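# Return the magnetic dial base upright into its outline

## Task

The magnetic base of the dial indicator has been bumped out of the outline painted on the machine's steel face. Put it back so it stands upright within that outline, and leave its magnet turned all the way on.

## Robot and tools

Robot: two seven-joint xArm7 arms, left_arm and right_arm, each with a two-finger parallel gripper and a wrist camera. Fixed cameras are cam_high and cam_low; wrist cameras are cam_left_wrist and cam_right_wrist. A camera stand sits behind the arms. A loose object may occasionally get a brief push from outside.

Frames: the scene frame has its origin at table-top height, halfway between the nominal arm bases, +z up, +x out across the table, and left_arm on the +y side (arm names do not match image sides). Measured bases: left_arm at (-0.028, +0.367, 0) m, right_arm at (-0.045, -0.406, 0) m, each turned only a fraction of a degree about z. Every hand position, orientation (quat_wxyz), velocity, Hand target and wrist-camera pose is given in that arm's own base frame; fixed cameras and the table use the scene frame. Reported hand poses may be wrong by a few centimetres, worse at long reach.

Gripper: fingers point along the gripper's +z and close along its y. end_effector_position is the pinch point between closed pads, about 2 cm short of the fingertips; closing pushes the tips roughly 10 mm further along +z, mostly while the pads are over 40 mm apart.

execute_actions(actions, cameras): actions is a list of actions; each action is a list of up to 15 rows, one per 1/30 s step, and a short action repeats its final row to fill 15 steps. Each row is 14 numbers in [-1, 1]: left_arm dx, dy, dz, rx, ry, rz, opening, then right_arm the same seven, always all 14. The six pose numbers are an offset, not a pose: measured from that arm's Hand target as it stood when the action began (every row counts from that same start), along that arm's base axes, with 1.0 = 0.6 m or 180 degrees; rx, ry, rz form one rotation vector turning about the Hand target position. Repeating an offset in a later action moves further. Sending six zeros re-commands the current Hand target. Opening is absolute: +1 fully open (0.084 m), -1 closed; any number sent is a command, so resend the present value to keep a gripper unchanged. Images appear only with an empty actions list or when cameras names them (["all"], a list of names, or [] for none).

move(target, speed, blend, opening_speed, blocking, cameras): target is one 14-number row laid out as above, or a list of up to 15 such rows; every row is an offset from the Hand targets at the move's start, not from the prior row. speed is path top speed in m/s, 0.002 to 1, default 0.25 (turning up to twice that in rad/s), one value or one per target. blend (m) rounds corners in a list; 0 stops at each target. opening_speed (per second on the -1..+1 scale, at least 0.2) ramps the fingers. Moves take at least 0.5 s and are cut at 10 s. Paths are straight, do not avoid obstacles or the other arm, and lag or overshoot more when fast. The result adds a "move:" line: done (within 3 mm and 2 degrees), off_target, moving, held, fault, plus limits=paced (pose clipped) or limits=held (steps withheld). blocking=false returns after about 0.5 s while the move continues.

wait(seconds 0 to 10) lets time pass holding commands. stop brakes a running move. zoom_image(camera, region [x0, y0, x1, y1] in pixels, at most 504 by 504) magnifies the newest image of a camera. clear_fault(arm) clears a reported torque fault. read_manual gives licence text. finished_scene(scene) ends the current scene irreversibly; the goal must hold with the robot let go.

Results: Hand target is the last commanded pose after clipping, the base for the next offsets; the gripper often rests a little short, and only a new command (even zeros) asks for it again. grip_measured is the measured opening on the command scale. Tool commands, joint positions (last value is opening in metres), joint torques (whole drive output, noisy, offset), motor temperatures and joint velocities may appear; "within noise" means the arm is still. Actions-run results list some step positions.

Control: each step the commanded pose is clipped to 70 mm and 16 degrees from the measured pose, then reached by damped inverse kinematics, position first. Large wrist turns may swing the elbow. An arm blocked by something keeps pushing until commanded back past its gripper.

Gripping: to hold, command an opening well under grip_measured; lower means tighter, up to about 24 N per pad.

Avoid: letting anything fall or ending with an object off the table; hard hits, slams or fast contact; releasing moving parts; any contact or squeeze between the two arms (the clearance check helps but is not reliable). Contact torque at a joint's limit (N m: waist 42.7, shoulder 42.9, upper arm roll 27.3, elbow 27.3, forearm roll 27.3, wrist pitch 14.7, wrist roll 15.3; carried weight counts) or a motor saturated for 1 s causes a TORQUE FAULT that stops the arm until clear_fault. Motors heat when holding loads, reaching far or pushing; MOTOR HOT shows at 65 °C and at 80 °C the arm is braked for 30 s or more.

Each tool is called after "Request:" in YAML: its name, and indented under it one key for each argument.

## Session

Request:
execute_actions:
  actions: []

Scene clock: 0.00 s.
left_arm: end_effector_position=(+0.1525, -0.4215, +0.3275) grip_measured=+1.00 end_effector_quat_wxyz=(-0.013, +0.981, +0.193, -0.016) | right_arm: end_effector_position=(+0.1643, +0.1852, +0.1927) grip_measured=+1.00 end_effector_quat_wxyz=(+0.023, +0.678, -0.529, +0.510)
Joint positions: left_arm=[-1.126 -0.079 -0.08 1.321 -0.033 1.431 -1.589 0.084] | right_arm=[0.183 -1.127 1.374 0.471 0.061 1.258 2.375 0.084]
Joint velocities: within noise
Joint torques (N m): no reading
Motor temperatures (°C): left_arm=[35 37 32 36 29 34 34] | right_arm=[39 31 28 31 31 35 37]
Hand target: left_arm +0.1525, -0.4215, +0.3275; -0.013, +0.981, +0.193, -0.016 | right_arm +0.1643, +0.1852, +0.1927; +0.023, +0.678, -0.529, +0.510
Tool commands: left_gripper/opening=+1.0 right_gripper/opening=+1.0

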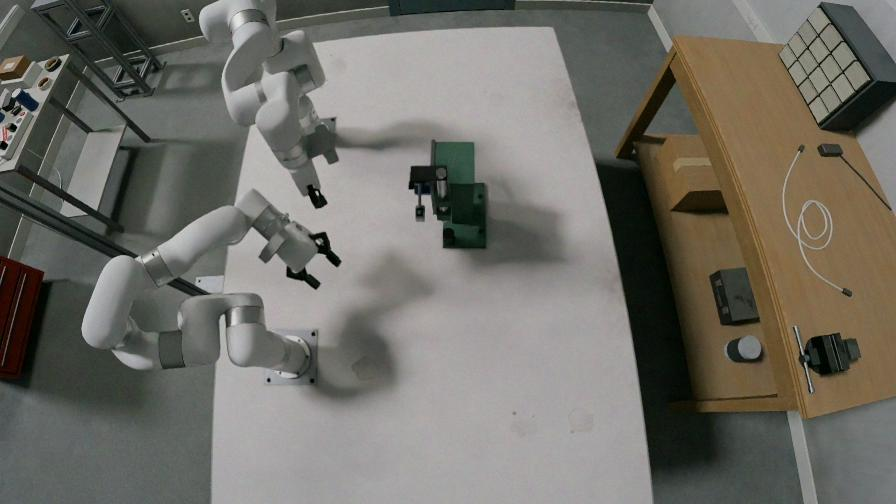

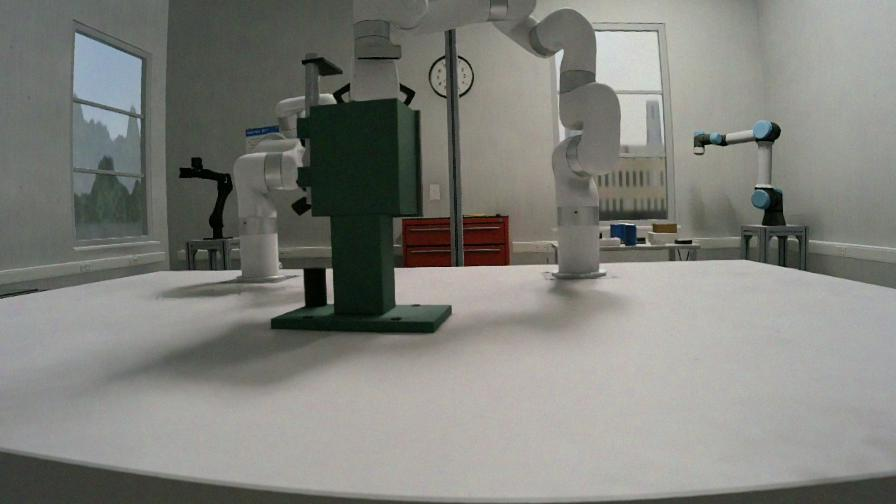

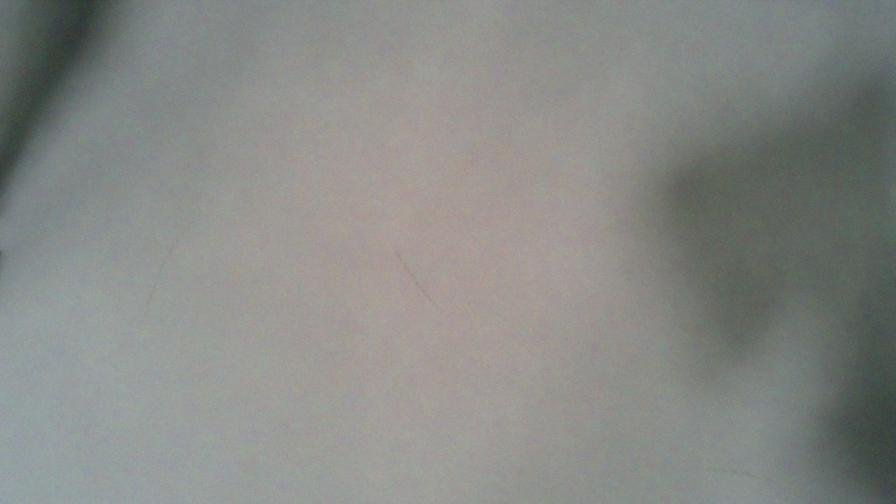

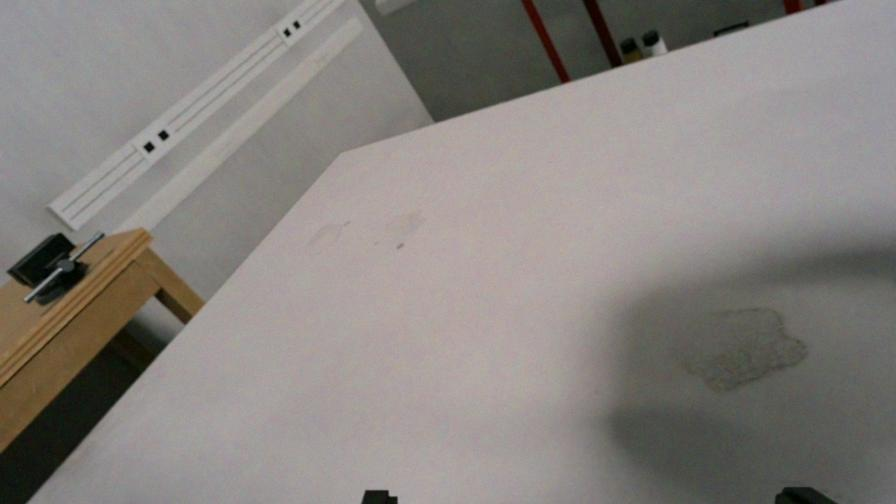

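Request:
zoom_image:
  camera: "cam_high"
  region: [380, 120, 540, 270]

Request:
zoom_image:
  camera: "cam_low"
  region: [250, 30, 480, 350]

Scaled by 3.150.

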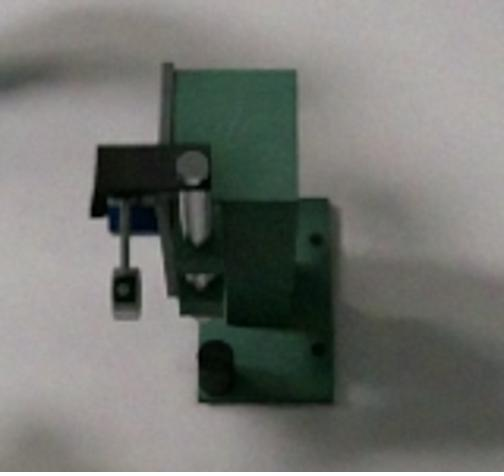

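Scaled by 1.575.

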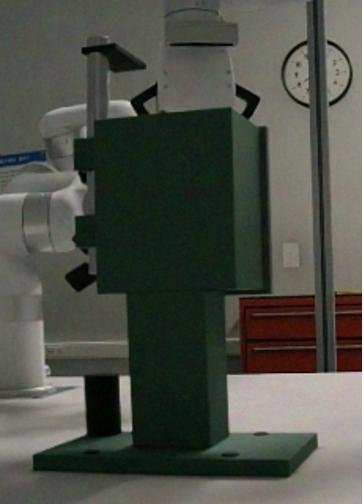

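Request:
move:
  target: [0,0,0,0,0,0,1, 0.07,0.27,0.09,-0.241,-0.080,0.262,1]
  cameras: ["all"]

Scene clock: 5.07 s.
left_arm: end_effector_position=(+0.1525, -0.4215, +0.3275) grip_measured=+1.00 end_effector_quat_wxyz=(-0.013, +0.981, +0.193, -0.016) | right_arm: end_effector_position=(+0.2063, +0.3472, +0.2467) grip_measured=+1.00 end_effector_quat_wxyz=(+0.001, +0.707, +0.000, +0.707)
Joint positions: left_arm=[-1.126 -0.079 -0.08 1.321 -0.033 1.431 -1.589 0.084] | right_arm=[0.075 -1.267 1.554 0.489 -0.533 0.633 2.019 0.084]
Joint torques (N m): left_arm=[0 -14.57 0.23 20.97 -0.08 -1.96 -0.12] | right_arm=[-5.05 5.32 -26.88 1.25 -1.96 -0.66 -1.5]
Hand target: left_arm +0.1525, -0.4215, +0.3275; -0.013, +0.981, +0.193, -0.016 | right_arm +0.2063, +0.3472, +0.2467; +0.001, +0.707, +0.000, +0.707
Off the commanded pose: left_arm 0.000 m, 0 deg | right_arm 0.000 m, 0 deg.
move: done
camera_calibration:
cam_right_wrist: T_world_to_cam=[[0.00325006, -0.999974, -0.00643193, 0.381521], [0.016641, 0.00648515, -0.99984, 0.31017], [0.999856, 0.00314251, 0.0166617, -0.0820033], [0, 0, 0, 1]] pos_world=[0.07559, 0.379757, 0.31394]

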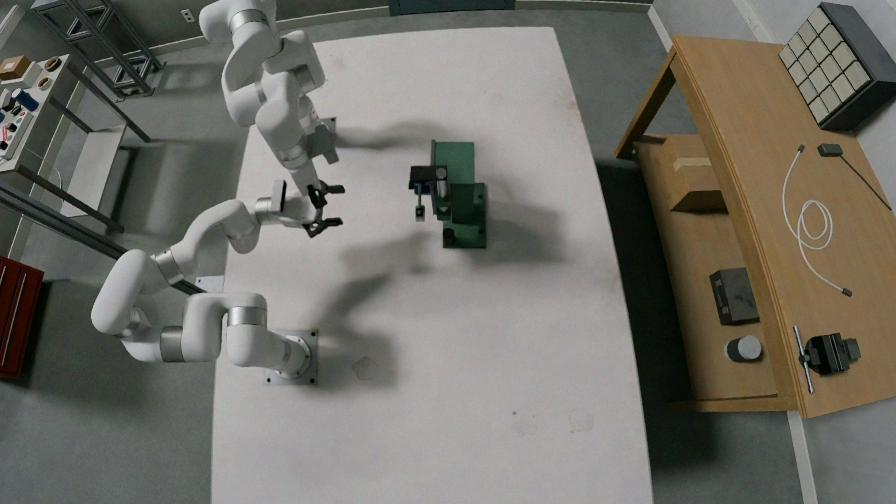

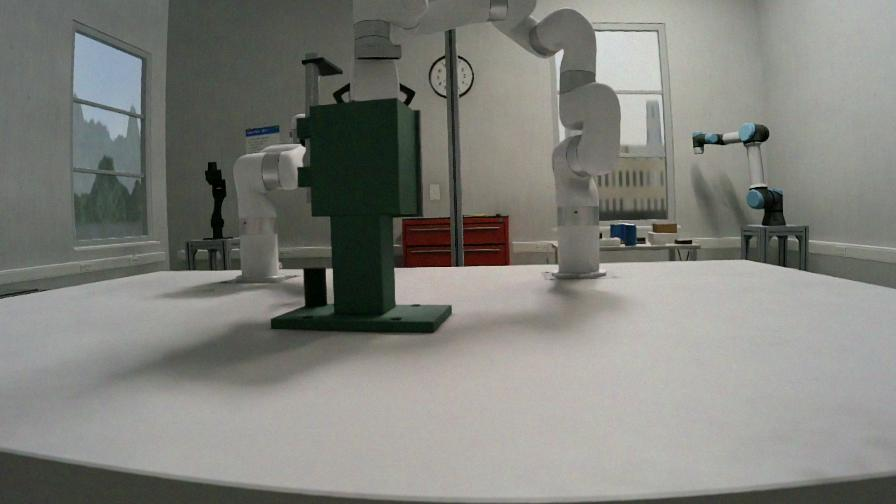

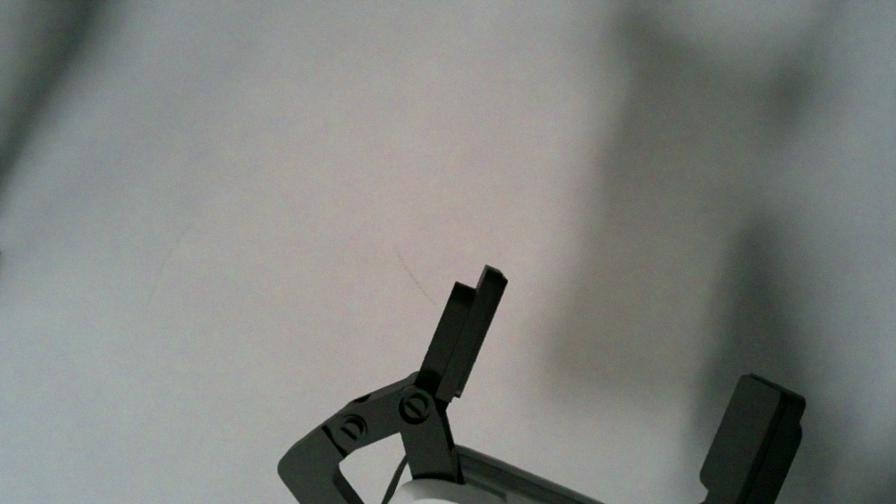

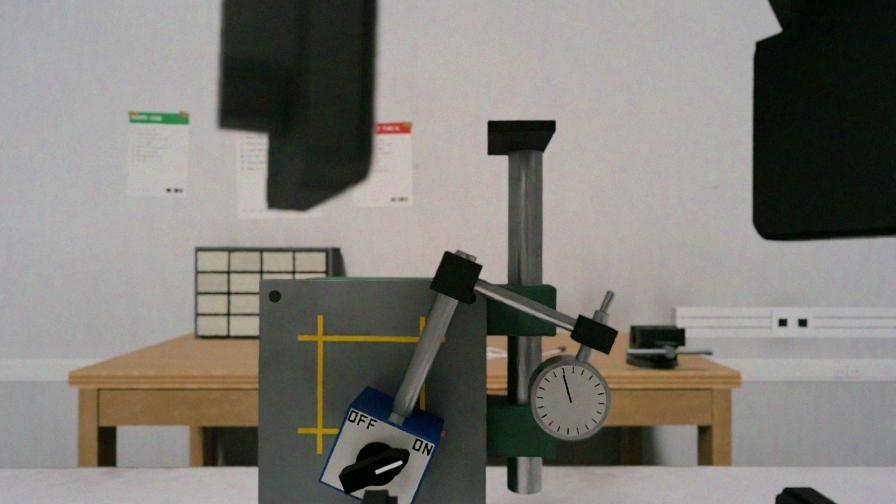

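Request:
zoom_image:
  camera: "cam_right_wrist"
  region: [250, 240, 630, 504]

Scaled by 1.326.

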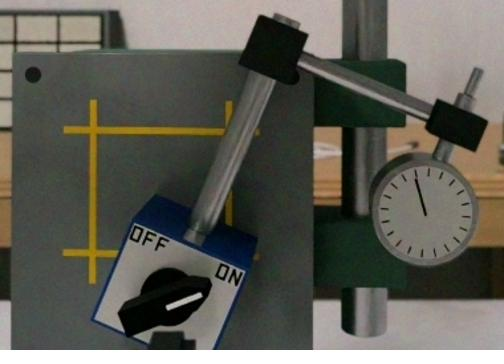

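Request:
move:
  target:
    - [0.209,0.424,-0.0125,0,0,-0.5,1, 0.035,0.035,-0.08,0,0,0,1]
    - [0.209,0.424,-0.0125,-0.296,0.466,0.818,1, 0.067,0.068,-0.16,0,0,0,1]
  blend: [0.05,0]
  speed: 0.4
  cameras: ["cam_right_wrist","cam_left_wrist"]

Scene clock: 14.47 s.
left_arm: end_effector_position=(+0.2767, -0.1685, +0.3208) grip_measured=+1.00 end_effector_quat_wxyz=(+0.191, -0.320, +0.814, -0.446) | right_arm: end_effector_position=(+0.2446, +0.3861, +0.1554) grip_measured=+1.00 end_effector_quat_wxyz=(+0.001, +0.707, +0.000, +0.707)
Joint positions: left_arm=[-1.056 -1.61 0.742 0.112 0.996 0.701 1.309 0.084] | right_arm=[-0.24 -1.389 1.823 0.663 -0.478 0.522 2.2 0.084]
Joint torques (N m): left_arm=[-5.15 10.14 -8.84 17.91 -2.9 -0.89 -2.15] | right_arm=[-5.13 8.99 -22.3 1.92 2.5 -0.15 1.62]
Hand target: left_arm +0.2767, -0.1685, +0.3208; +0.191, -0.320, +0.814, -0.446 (not the last commanded pose) | right_arm +0.2446, +0.3861, +0.1554; +0.001, +0.707, +0.000, +0.707 (not the last commanded pose)
Off the commanded pose: left_arm 0.002 m, 23 deg | right_arm 0.005 m, 0 deg.
move: held (left_arm; a check stopped the path), off_target (right_arm; braked when a check withheld steps of left_arm); path passed 1 of 2 targets; limits=held
pose unreachable (left arm): on one or more control steps of this call, first in action 0 (counted from 0), this arm could not follow its commanded pose, so it was not sent that pose on those steps. It may still have moved: this result reports where it is.
cause: moving toward the commanded pose would bring two parts of the arm too close to each other (joints 2 (shoulder) to 5 (forearm roll) lie between them).
camera_calibration:
cam_left_wrist: T_world_to_cam=[[-0.341039, 0.394756, -0.853147, 0.465965], [0.724296, 0.68887, 0.0292119, -0.023786], [0.599239, -0.607969, -0.520852, 0.0241208], [0, 0, 0, 1]] pos_world=[0.161686, -0.152892, 0.410795]
cam_right_wrist: T_world_to_cam=[[0.00324937, -0.999975, -0.00633194, 0.419687], [0.0166403, 0.00638517, -0.999841, 0.218135], [0.999856, 0.00314349, 0.0166606, -0.119001], [0, 0, 0, 1]] pos_world=[0.11399, 0.418657, 0.22274]
Images, in order (width x height): cam_left_wrist 896x504, cam_right_wrist 896x504.

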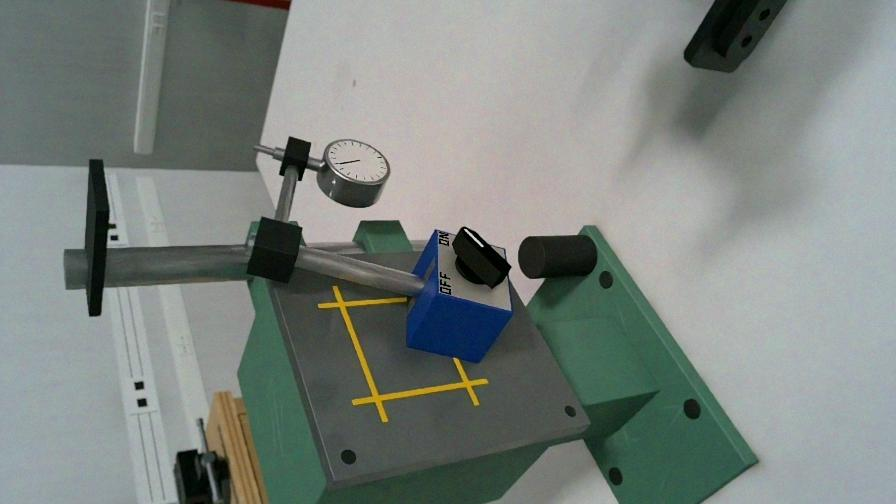

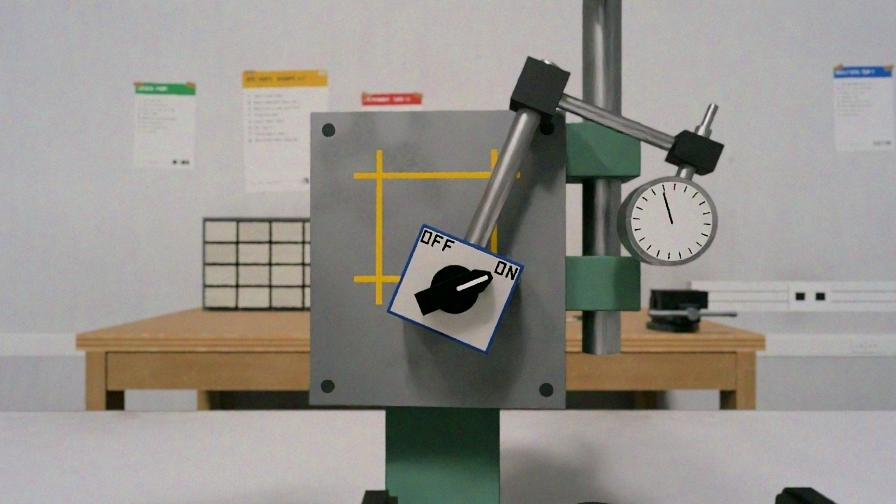

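Request:
zoom_image:
  camera: "cam_right_wrist"
  region: [340, 130, 580, 370]

Request:
zoom_image:
  camera: "cam_left_wrist"
  region: [230, 200, 600, 504]

Scaled by 2.100.

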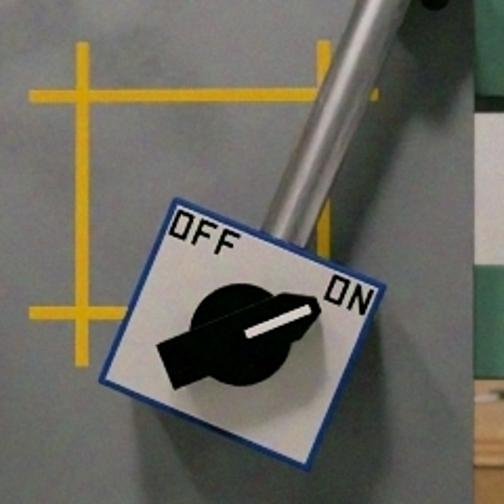

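Scaled by 1.362.

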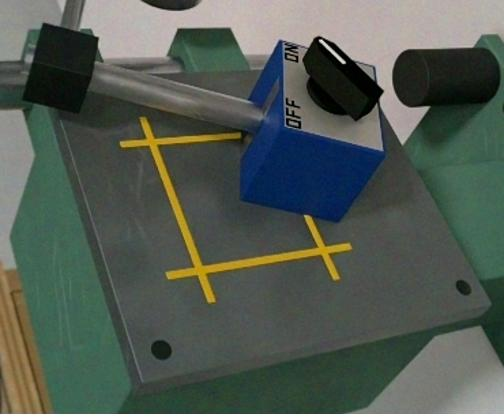

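Request:
move:
  target: [-0.0945,-0.419,0.0653,0.3029,0.1297,-0.2173,1, 0,0,0,0,0,0,1]
  speed: 0.4
  cameras: ["cam_right_wrist","cam_high"]

Scene clock: 24.70 s.
left_arm: end_effector_position=(+0.2200, -0.4199, +0.3600) grip_measured=+1.00 end_effector_quat_wxyz=(+0.000, +0.000, +1.000, +0.000) | right_arm: end_effector_position=(+0.2446, +0.3861, +0.1554) grip_measured=+1.00 end_effector_quat_wxyz=(+0.001, +0.707, +0.000, +0.707)
Joint positions: left_arm=[-1.983 -0.011 0.889 1.487 0.008 1.494 2.047 0.084] | right_arm=[-0.24 -1.389 1.823 0.663 -0.478 0.522 2.2 0.084]
Joint torques (N m): left_arm=[4.81 -5.59 2.63 23.58 -2.99 0.14 1.88] | right_arm=[-4.91 8.98 -22.27 1.9 2.64 -0.21 1.73]
Hand target: left_arm +0.2200, -0.4199, +0.3600; +0.000, +0.000, +1.000, +0.000 | right_arm +0.2446, +0.3861, +0.1554; +0.001, +0.707, +0.000, +0.707
Off the commanded pose: left_arm 0.000 m, 0 deg | right_arm 0.000 m, 0 deg.
move: done
camera_calibration:
cam_right_wrist: T_world_to_cam=[[0.00324937, -0.999975, -0.00633194, 0.419686], [0.0166403, 0.00638517, -0.999841, 0.218035], [0.999856, 0.00314349, 0.0166606, -0.118999], [0, 0, 0, 1]] pos_world=[0.11399, 0.418657, 0.22264]
Images, in order (width x height): cam_high 896x504, cam_right_wrist 896x504.

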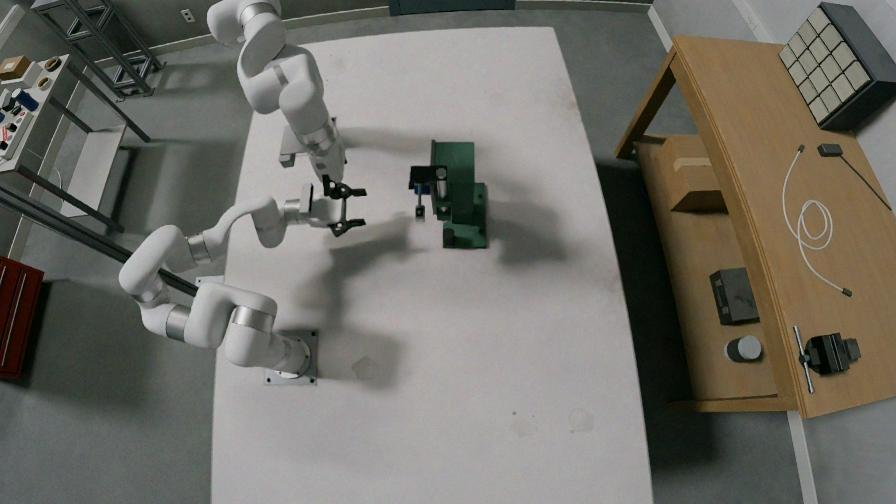

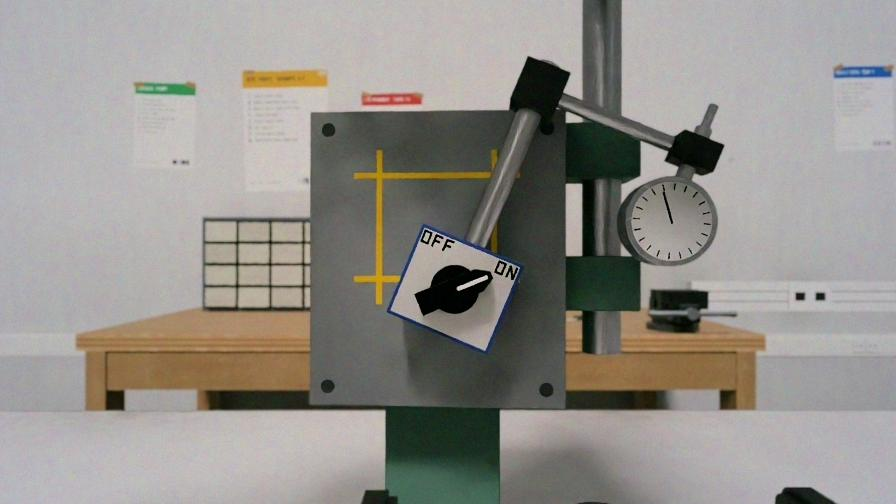

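Request:
move:
  target: [0.2758,0.2333,-0.1967,-0.3691,-0.1077,0.0717,1, 0,0,0,0,0,0,1]
  speed: 0.35
  cameras: ["cam_right_wrist","cam_left_wrist"]

Scene clock: 27.73 s.
left_arm: end_effector_position=(+0.3855, -0.2799, +0.2420) grip_measured=+1.00 end_effector_quat_wxyz=(+0.159, -0.105, +0.817, -0.544) | right_arm: end_effector_position=(+0.2446, +0.3861, +0.1554) grip_measured=+1.00 end_effector_quat_wxyz=(+0.001, +0.707, +0.000, +0.707)
Joint positions: left_arm=[-1.819 -0.9 1.57 0.388 0.666 -0.294 2.253 0.084] | right_arm=[-0.24 -1.389 1.823 0.663 -0.478 0.522 2.2 0.084]
Joint torques (N m): left_arm=[-5.14 0.19 -9.27 11.72 3.64 -4.48 1.82] | right_arm=[-4.84 9.04 -22.25 1.84 2.5 -0.18 1.64]
Hand target: left_arm +0.3855, -0.2799, +0.2420; +0.159, -0.105, +0.817, -0.544 | right_arm +0.2446, +0.3861, +0.1554; +0.001, +0.707, +0.000, +0.707
Off the commanded pose: left_arm 0.000 m, 0 deg | right_arm 0.000 m, 0 deg.
move: done
camera_calibration:
cam_left_wrist: T_world_to_cam=[[0.00797876, 0.37878, -0.925453, 0.358235], [0.927394, 0.343339, 0.148521, -0.227408], [0.374001, -0.859444, -0.348538, -0.175163], [0, 0, 0, 1]] pos_world=[0.27355, -0.208157, 0.304253]
cam_right_wrist: T_world_to_cam=[[0.00324937, -0.999975, -0.00633194, 0.419686], [0.0166403, 0.00638517, -0.999841, 0.218035], [0.999856, 0.00314349, 0.0166606, -0.118999], [0, 0, 0, 1]] pos_world=[0.11399, 0.418657, 0.22264]
Images, in order (width x height): cam_left_wrist 896x504, cam_right_wrist 896x504.

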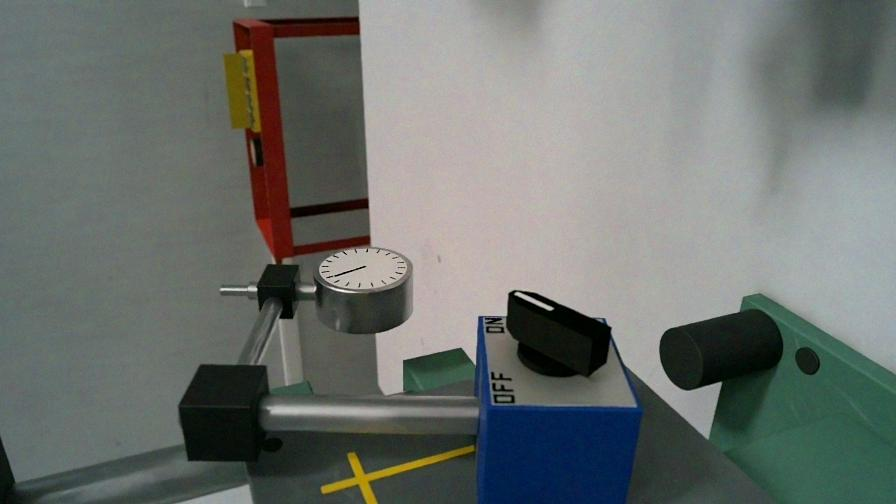

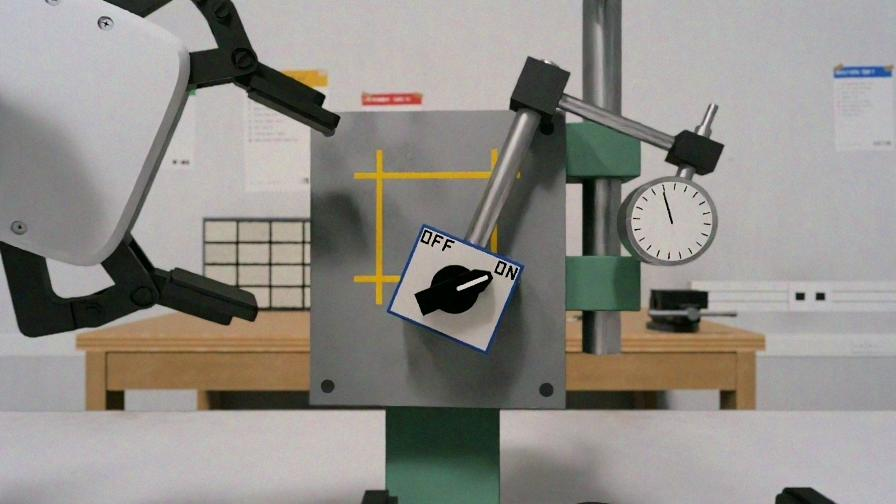

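Request:
zoom_image:
  camera: "cam_right_wrist"
  region: [130, 40, 560, 370]

Scaled by 1.172.

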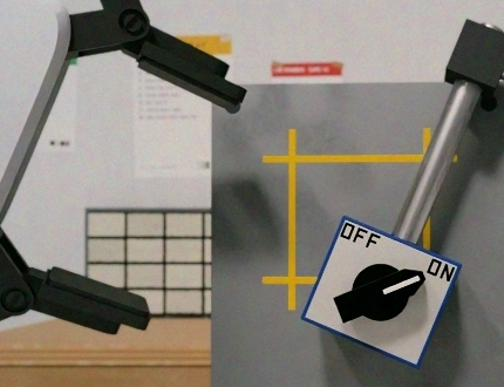

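Request:
move:
  target:
    - [-0.012,-0.02,-0.005,0,0,0,0.5, 0,0,0,0,0,0,1]
    - [0.0142,-0.0863,-0.0338,0,0,0,0.5, 0,0,0,0,0,0,1]
  blend: [0.01,0]
  speed: 0.08
  opening_speed: 1.0
  cameras: ["cam_right_wrist","cam_left_wrist"]

Scene clock: 32.30 s.
left_arm: end_effector_position=(+0.3940, -0.3317, +0.2217) grip_measured=+0.49 end_effector_quat_wxyz=(+0.159, -0.105, +0.817, -0.544) | right_arm: end_effector_position=(+0.2446, +0.3861, +0.1554) grip_measured=+1.00 end_effector_quat_wxyz=(+0.001, +0.707, +0.000, +0.707)
Joint positions: left_arm=[-2.158 -0.785 1.735 0.47 0.527 -0.48 2.282 0.065] | right_arm=[-0.24 -1.389 1.823 0.663 -0.478 0.522 2.2 0.084]
Joint torques (N m): left_arm=[-4.99 11.6 -9 12.45 -1.68 -4.85 1.74] | right_arm=[-5.23 9.04 -22.28 1.94 2.54 -0.08 1.54]
Hand target: left_arm +0.3940, -0.3317, +0.2217; +0.159, -0.105, +0.817, -0.544 | right_arm +0.2446, +0.3861, +0.1554; +0.001, +0.707, +0.000, +0.707
Off the commanded pose: left_arm 0.000 m, 0 deg | right_arm 0.000 m, 0 deg.
move: done; blend cut to 0.0072 m at target 1
camera_calibration:
cam_left_wrist: T_world_to_cam=[[0.00797752, 0.378779, -0.925453, 0.358963], [0.927429, 0.34326, 0.148488, -0.214638], [0.373915, -0.859476, -0.348552, -0.229868], [0, 0, 0, 1]] pos_world=[0.282149, -0.259857, 0.283953]
cam_right_wrist: T_world_to_cam=[[0.00324937, -0.999975, -0.00633194, 0.419686], [0.0166403, 0.00638517, -0.999841, 0.218035], [0.999856, 0.00314349, 0.0166606, -0.118999], [0, 0, 0, 1]] pos_world=[0.11399, 0.418657, 0.22264]
Images, in order (width x height): cam_left_wrist 896x504, cam_right_wrist 896x504.

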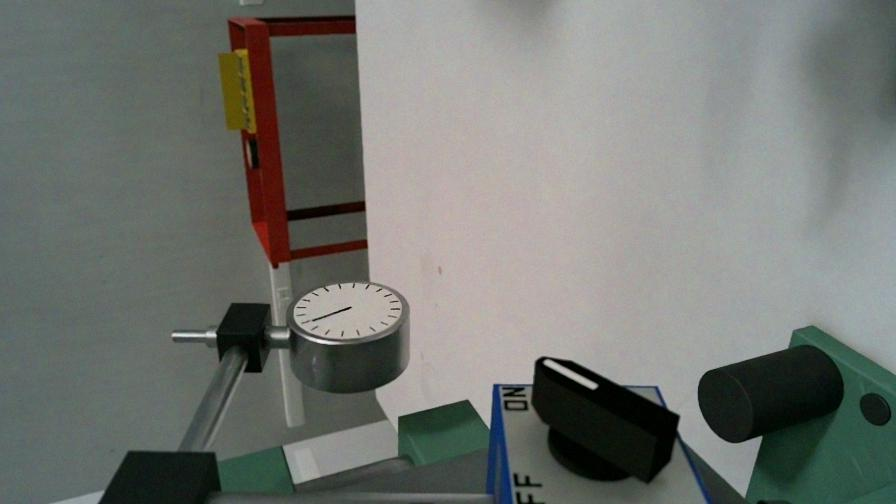

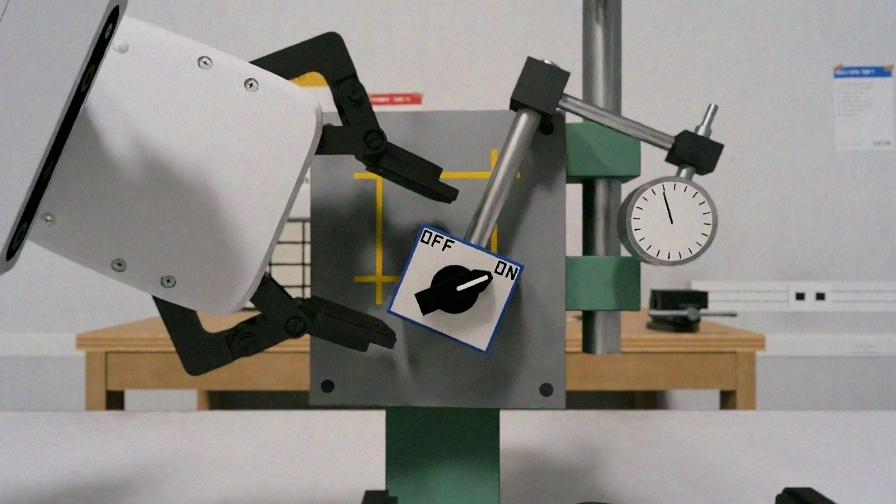

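Request:
zoom_image:
  camera: "cam_right_wrist"
  region: [330, 130, 570, 370]

Scaled by 2.100.

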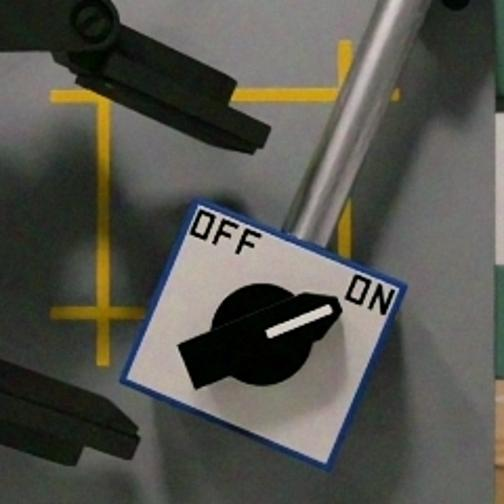

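Request:
move:
  target:
    - [0,-0.0042,-0.0072,0,0,0,0.5, 0,0,0,0,0,0,1]
    - [0,-0.0042,-0.0072,0,0,0,-0.4, 0,0,0,0,0,0,1]
  speed: 0.05
  opening_speed: 0.8
  cameras: ["cam_right_wrist","cam_left_wrist"]

Request:
zoom_image:
  camera: "cam_right_wrist"
  region: [330, 130, 570, 370]

Scene clock: 35.60 s.
left_arm: end_effector_position=(+0.3940, -0.3342, +0.2174) grip_measured=+0.00 end_effector_quat_wxyz=(+0.159, -0.105, +0.817, -0.544) | right_arm: end_effector_position=(+0.2446, +0.3861, +0.1554) grip_measured=+1.00 end_effector_quat_wxyz=(+0.001, +0.707, +0.000, +0.707)
Joint positions: left_arm=[-2.187 -0.785 1.758 0.474 0.52 -0.496 2.291 0.044] | right_arm=[-0.24 -1.389 1.823 0.663 -0.478 0.522 2.2 0.084]
Joint torques (N m): left_arm=[-0.82 2.08 -7.62 7.95 0.43 3.17 0.25] | right_arm=[-4.9 8.95 -22.39 1.84 2.45 -0.18 1.57]
Hand target: left_arm +0.3940, -0.3342, +0.2174; +0.159, -0.105, +0.817, -0.544 | right_arm +0.2446, +0.3861, +0.1554; +0.001, +0.707, +0.000, +0.707
Off the commanded pose: left_arm 0.000 m, 0 deg | right_arm 0.000 m, 0 deg.
move: done
camera_calibration:
cam_left_wrist: T_world_to_cam=[[0.00813333, 0.378653, -0.925503, 0.355906], [0.927383, 0.343329, 0.148617, -0.213113], [0.374026, -0.859504, -0.348364, -0.233693], [0, 0, 0, 1]] pos_world=[0.28215, -0.262457, 0.279654]
cam_right_wrist: T_world_to_cam=[[0.00324937, -0.999975, -0.00633194, 0.419686], [0.0166403, 0.00638517, -0.999841, 0.218035], [0.999856, 0.00314349, 0.0166606, -0.118999], [0, 0, 0, 1]] pos_world=[0.11399, 0.418657, 0.22264]
Images, in order (width x height): cam_left_wrist 896x504, cam_right_wrist 896x504.

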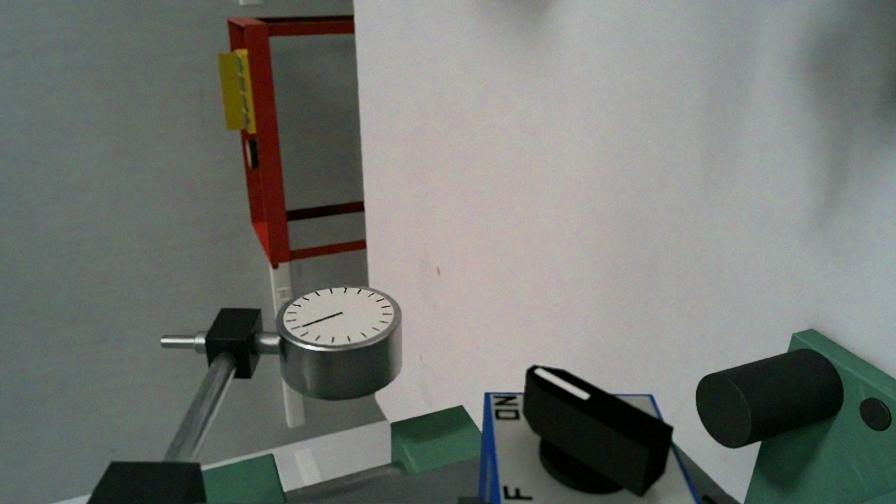

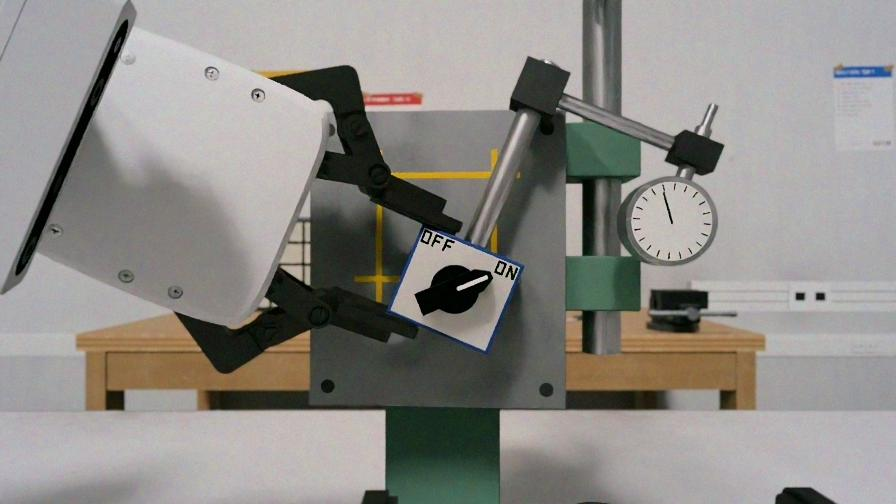

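Scaled by 2.100.

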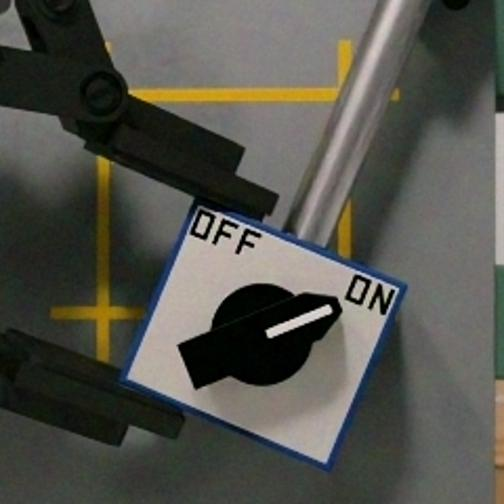

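Request:
zoom_image:
  camera: "cam_right_wrist"
  region: [290, 340, 590, 440]

Request:
zoom_image:
  camera: "cam_right_wrist"
  region: [290, 80, 590, 180]

Scaled by 1.680.

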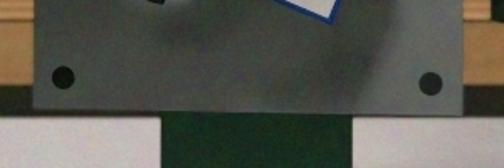

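Scaled by 1.680.

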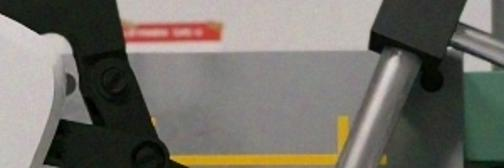

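Request:
move:
  target: [0,0,0,0,0,0,-0.4, 0.154,0.0532,0.0898,0.3750,-0.0076,-0.0113,-0.1]
  speed: 0.3
  opening_speed: 1.0
  cameras: ["cam_right_wrist","cam_left_wrist"]

Scene clock: 40.67 s.
left_arm: end_effector_position=(+0.3940, -0.3342, +0.2174) grip_measured=+0.00 end_effector_quat_wxyz=(+0.159, -0.105, +0.817, -0.544) | right_arm: end_effector_position=(+0.3370, +0.4180, +0.2093) grip_measured=-0.11 end_effector_quat_wxyz=(-0.380, +0.580, -0.405, +0.596)
Joint positions: left_arm=[-2.187 -0.785 1.758 0.474 0.52 -0.496 2.291 0.044] | right_arm=[-0.522 -1.61 1.686 0.788 -0.058 0.307 2.922 0.039]
Joint torques (N m): left_arm=[4.23 2.62 -6.6 7.17 -0.16 2.97 -2.34] | right_arm=[-4.88 10.43 -33.75 0.78 2.77 -1.49 1.73]
Hand target: left_arm +0.3940, -0.3342, +0.2174; +0.159, -0.105, +0.817, -0.544 | right_arm +0.3370, +0.4180, +0.2093; -0.380, +0.580, -0.405, +0.596
Off the commanded pose: left_arm 0.000 m, 0 deg | right_arm 0.000 m, 0 deg.
move: done
camera_calibration:
cam_left_wrist: T_world_to_cam=[[0.00797752, 0.378779, -0.925453, 0.355968], [0.927429, 0.34326, 0.148488, -0.213107], [0.373915, -0.859476, -0.348552, -0.233601], [0, 0, 0, 1]] pos_world=[0.282149, -0.262457, 0.279653]
cam_right_wrist: T_world_to_cam=[[-0.0118232, -0.376564, -0.926315, 0.388659], [0.0540755, 0.924783, -0.376632, -0.25673], [0.998467, -0.054544, 0.00942904, -0.186202], [0, 0, 0, 1]] pos_world=[0.204394, 0.373618, 0.265084]
Images, in order (width x height): cam_left_wrist 896x504, cam_right_wrist 896x504.

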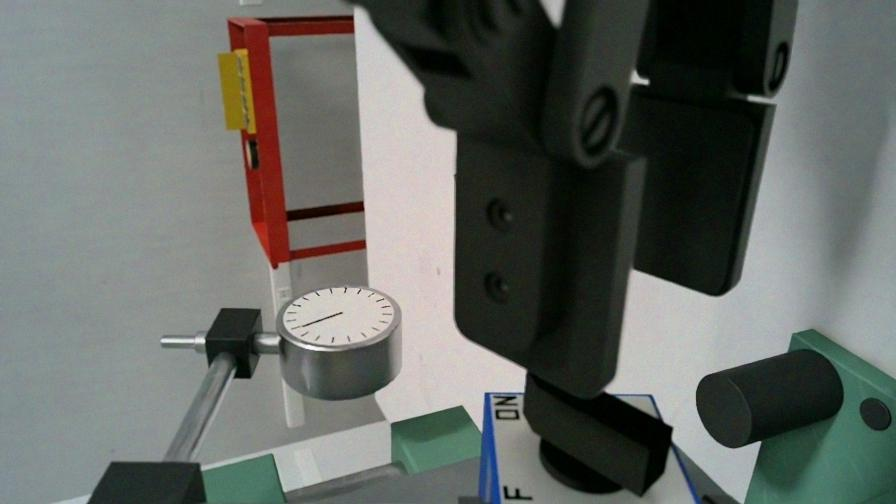

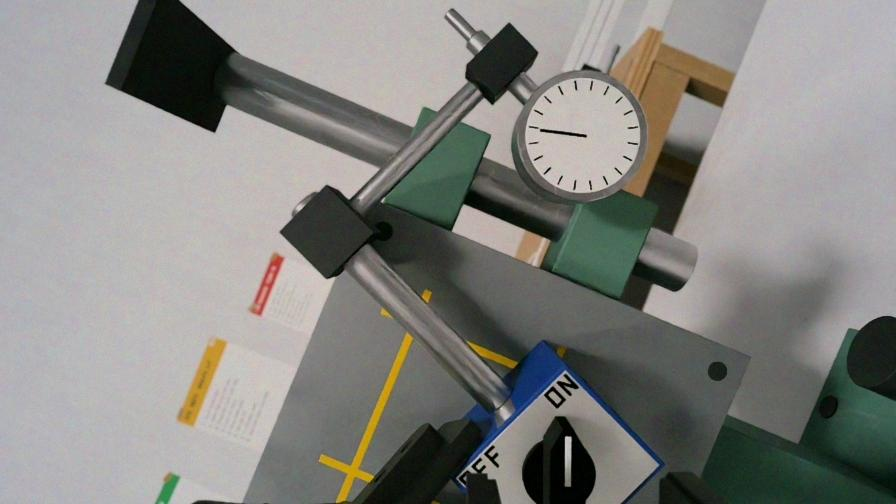

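Request:
zoom_image:
  camera: "cam_right_wrist"
  region: [440, 330, 740, 504]

Request:
zoom_image:
  camera: "cam_left_wrist"
  region: [440, 280, 740, 504]

Scaled by 1.680.

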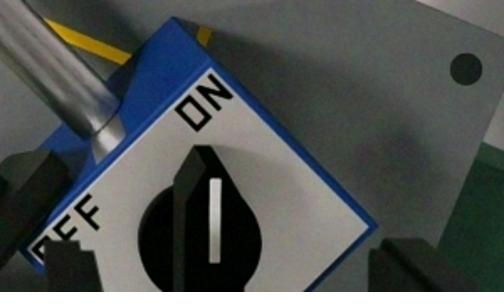

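Scaled by 1.680.

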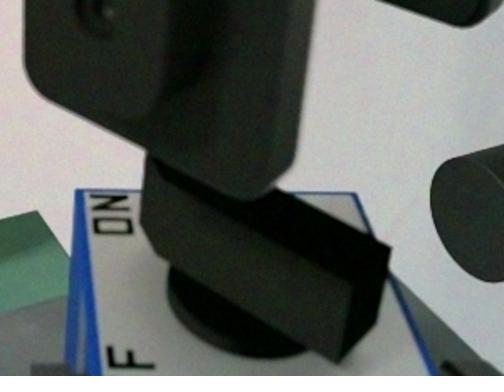

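Request:
move:
  target: [0,0,0,0,0,0,-0.4, 0.0633,-0.0025,0,0,0,0,-0.1]
  speed: 0.1
  cameras: ["cam_right_wrist","cam_left_wrist"]

Request:
zoom_image:
  camera: "cam_left_wrist"
  region: [440, 280, 740, 504]

Request:
zoom_image:
  camera: "cam_right_wrist"
  region: [400, 300, 740, 504]

Scene clock: 42.60 s.
left_arm: end_effector_position=(+0.3940, -0.3342, +0.2174) grip_measured=+0.00 end_effector_quat_wxyz=(+0.159, -0.105, +0.817, -0.544) | right_arm: end_effector_position=(+0.3749, +0.4165, +0.2093) grip_measured=-0.11 end_effector_quat_wxyz=(-0.380, +0.580, -0.405, +0.596)
Joint positions: left_arm=[-2.187 -0.785 1.758 0.474 0.52 -0.496 2.291 0.044] | right_arm=[-0.642 -1.627 1.677 0.822 -0.059 0.22 2.924 0.039]
Joint torques (N m): left_arm=[4.15 2.86 -6.98 7.28 -0.44 2.76 -2.29] | right_arm=[-5.04 11.24 -34.36 0.52 -1.13 -1.38 1.58]
Hand target: left_arm +0.3940, -0.3342, +0.2174; +0.159, -0.105, +0.817, -0.544 | right_arm +0.3750, +0.4165, +0.2093; -0.380, +0.580, -0.405, +0.596
Off the commanded pose: left_arm 0.000 m, 0 deg | right_arm 0.000 m, 0 deg.
move: done
camera_calibration:
cam_left_wrist: T_world_to_cam=[[0.00797752, 0.378779, -0.925453, 0.355968], [0.927429, 0.34326, 0.148488, -0.213107], [0.373915, -0.859476, -0.348552, -0.233601], [0, 0, 0, 1]] pos_world=[0.282149, -0.262457, 0.279653]
cam_right_wrist: T_world_to_cam=[[-0.0117799, -0.376446, -0.926363, 0.388502], [0.053986, 0.924837, -0.376513, -0.257427], [0.998472, -0.0544459, 0.00942836, -0.224263], [0, 0, 0, 1]] pos_world=[0.242394, 0.372118, 0.265084]
Images, in order (width x height): cam_left_wrist 896x504, cam_right_wrist 896x504.

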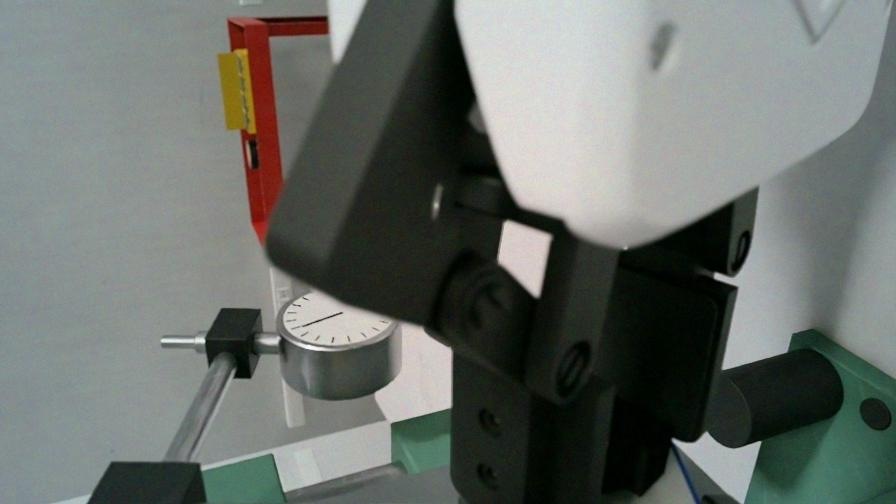

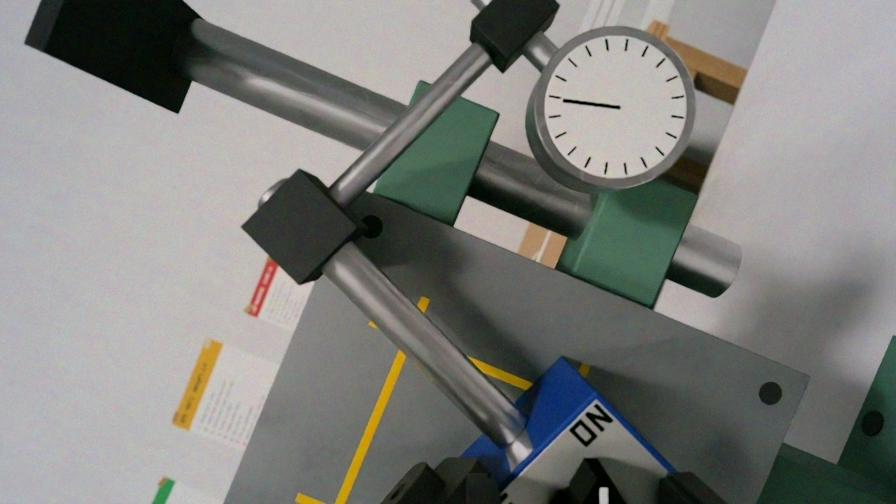

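Scaled by 1.680.

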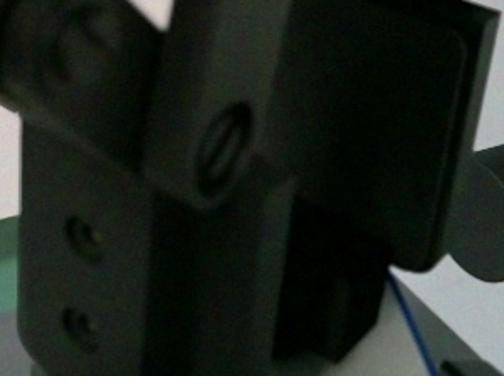

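Scaled by 1.482.

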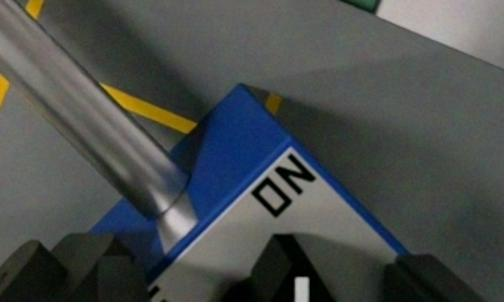

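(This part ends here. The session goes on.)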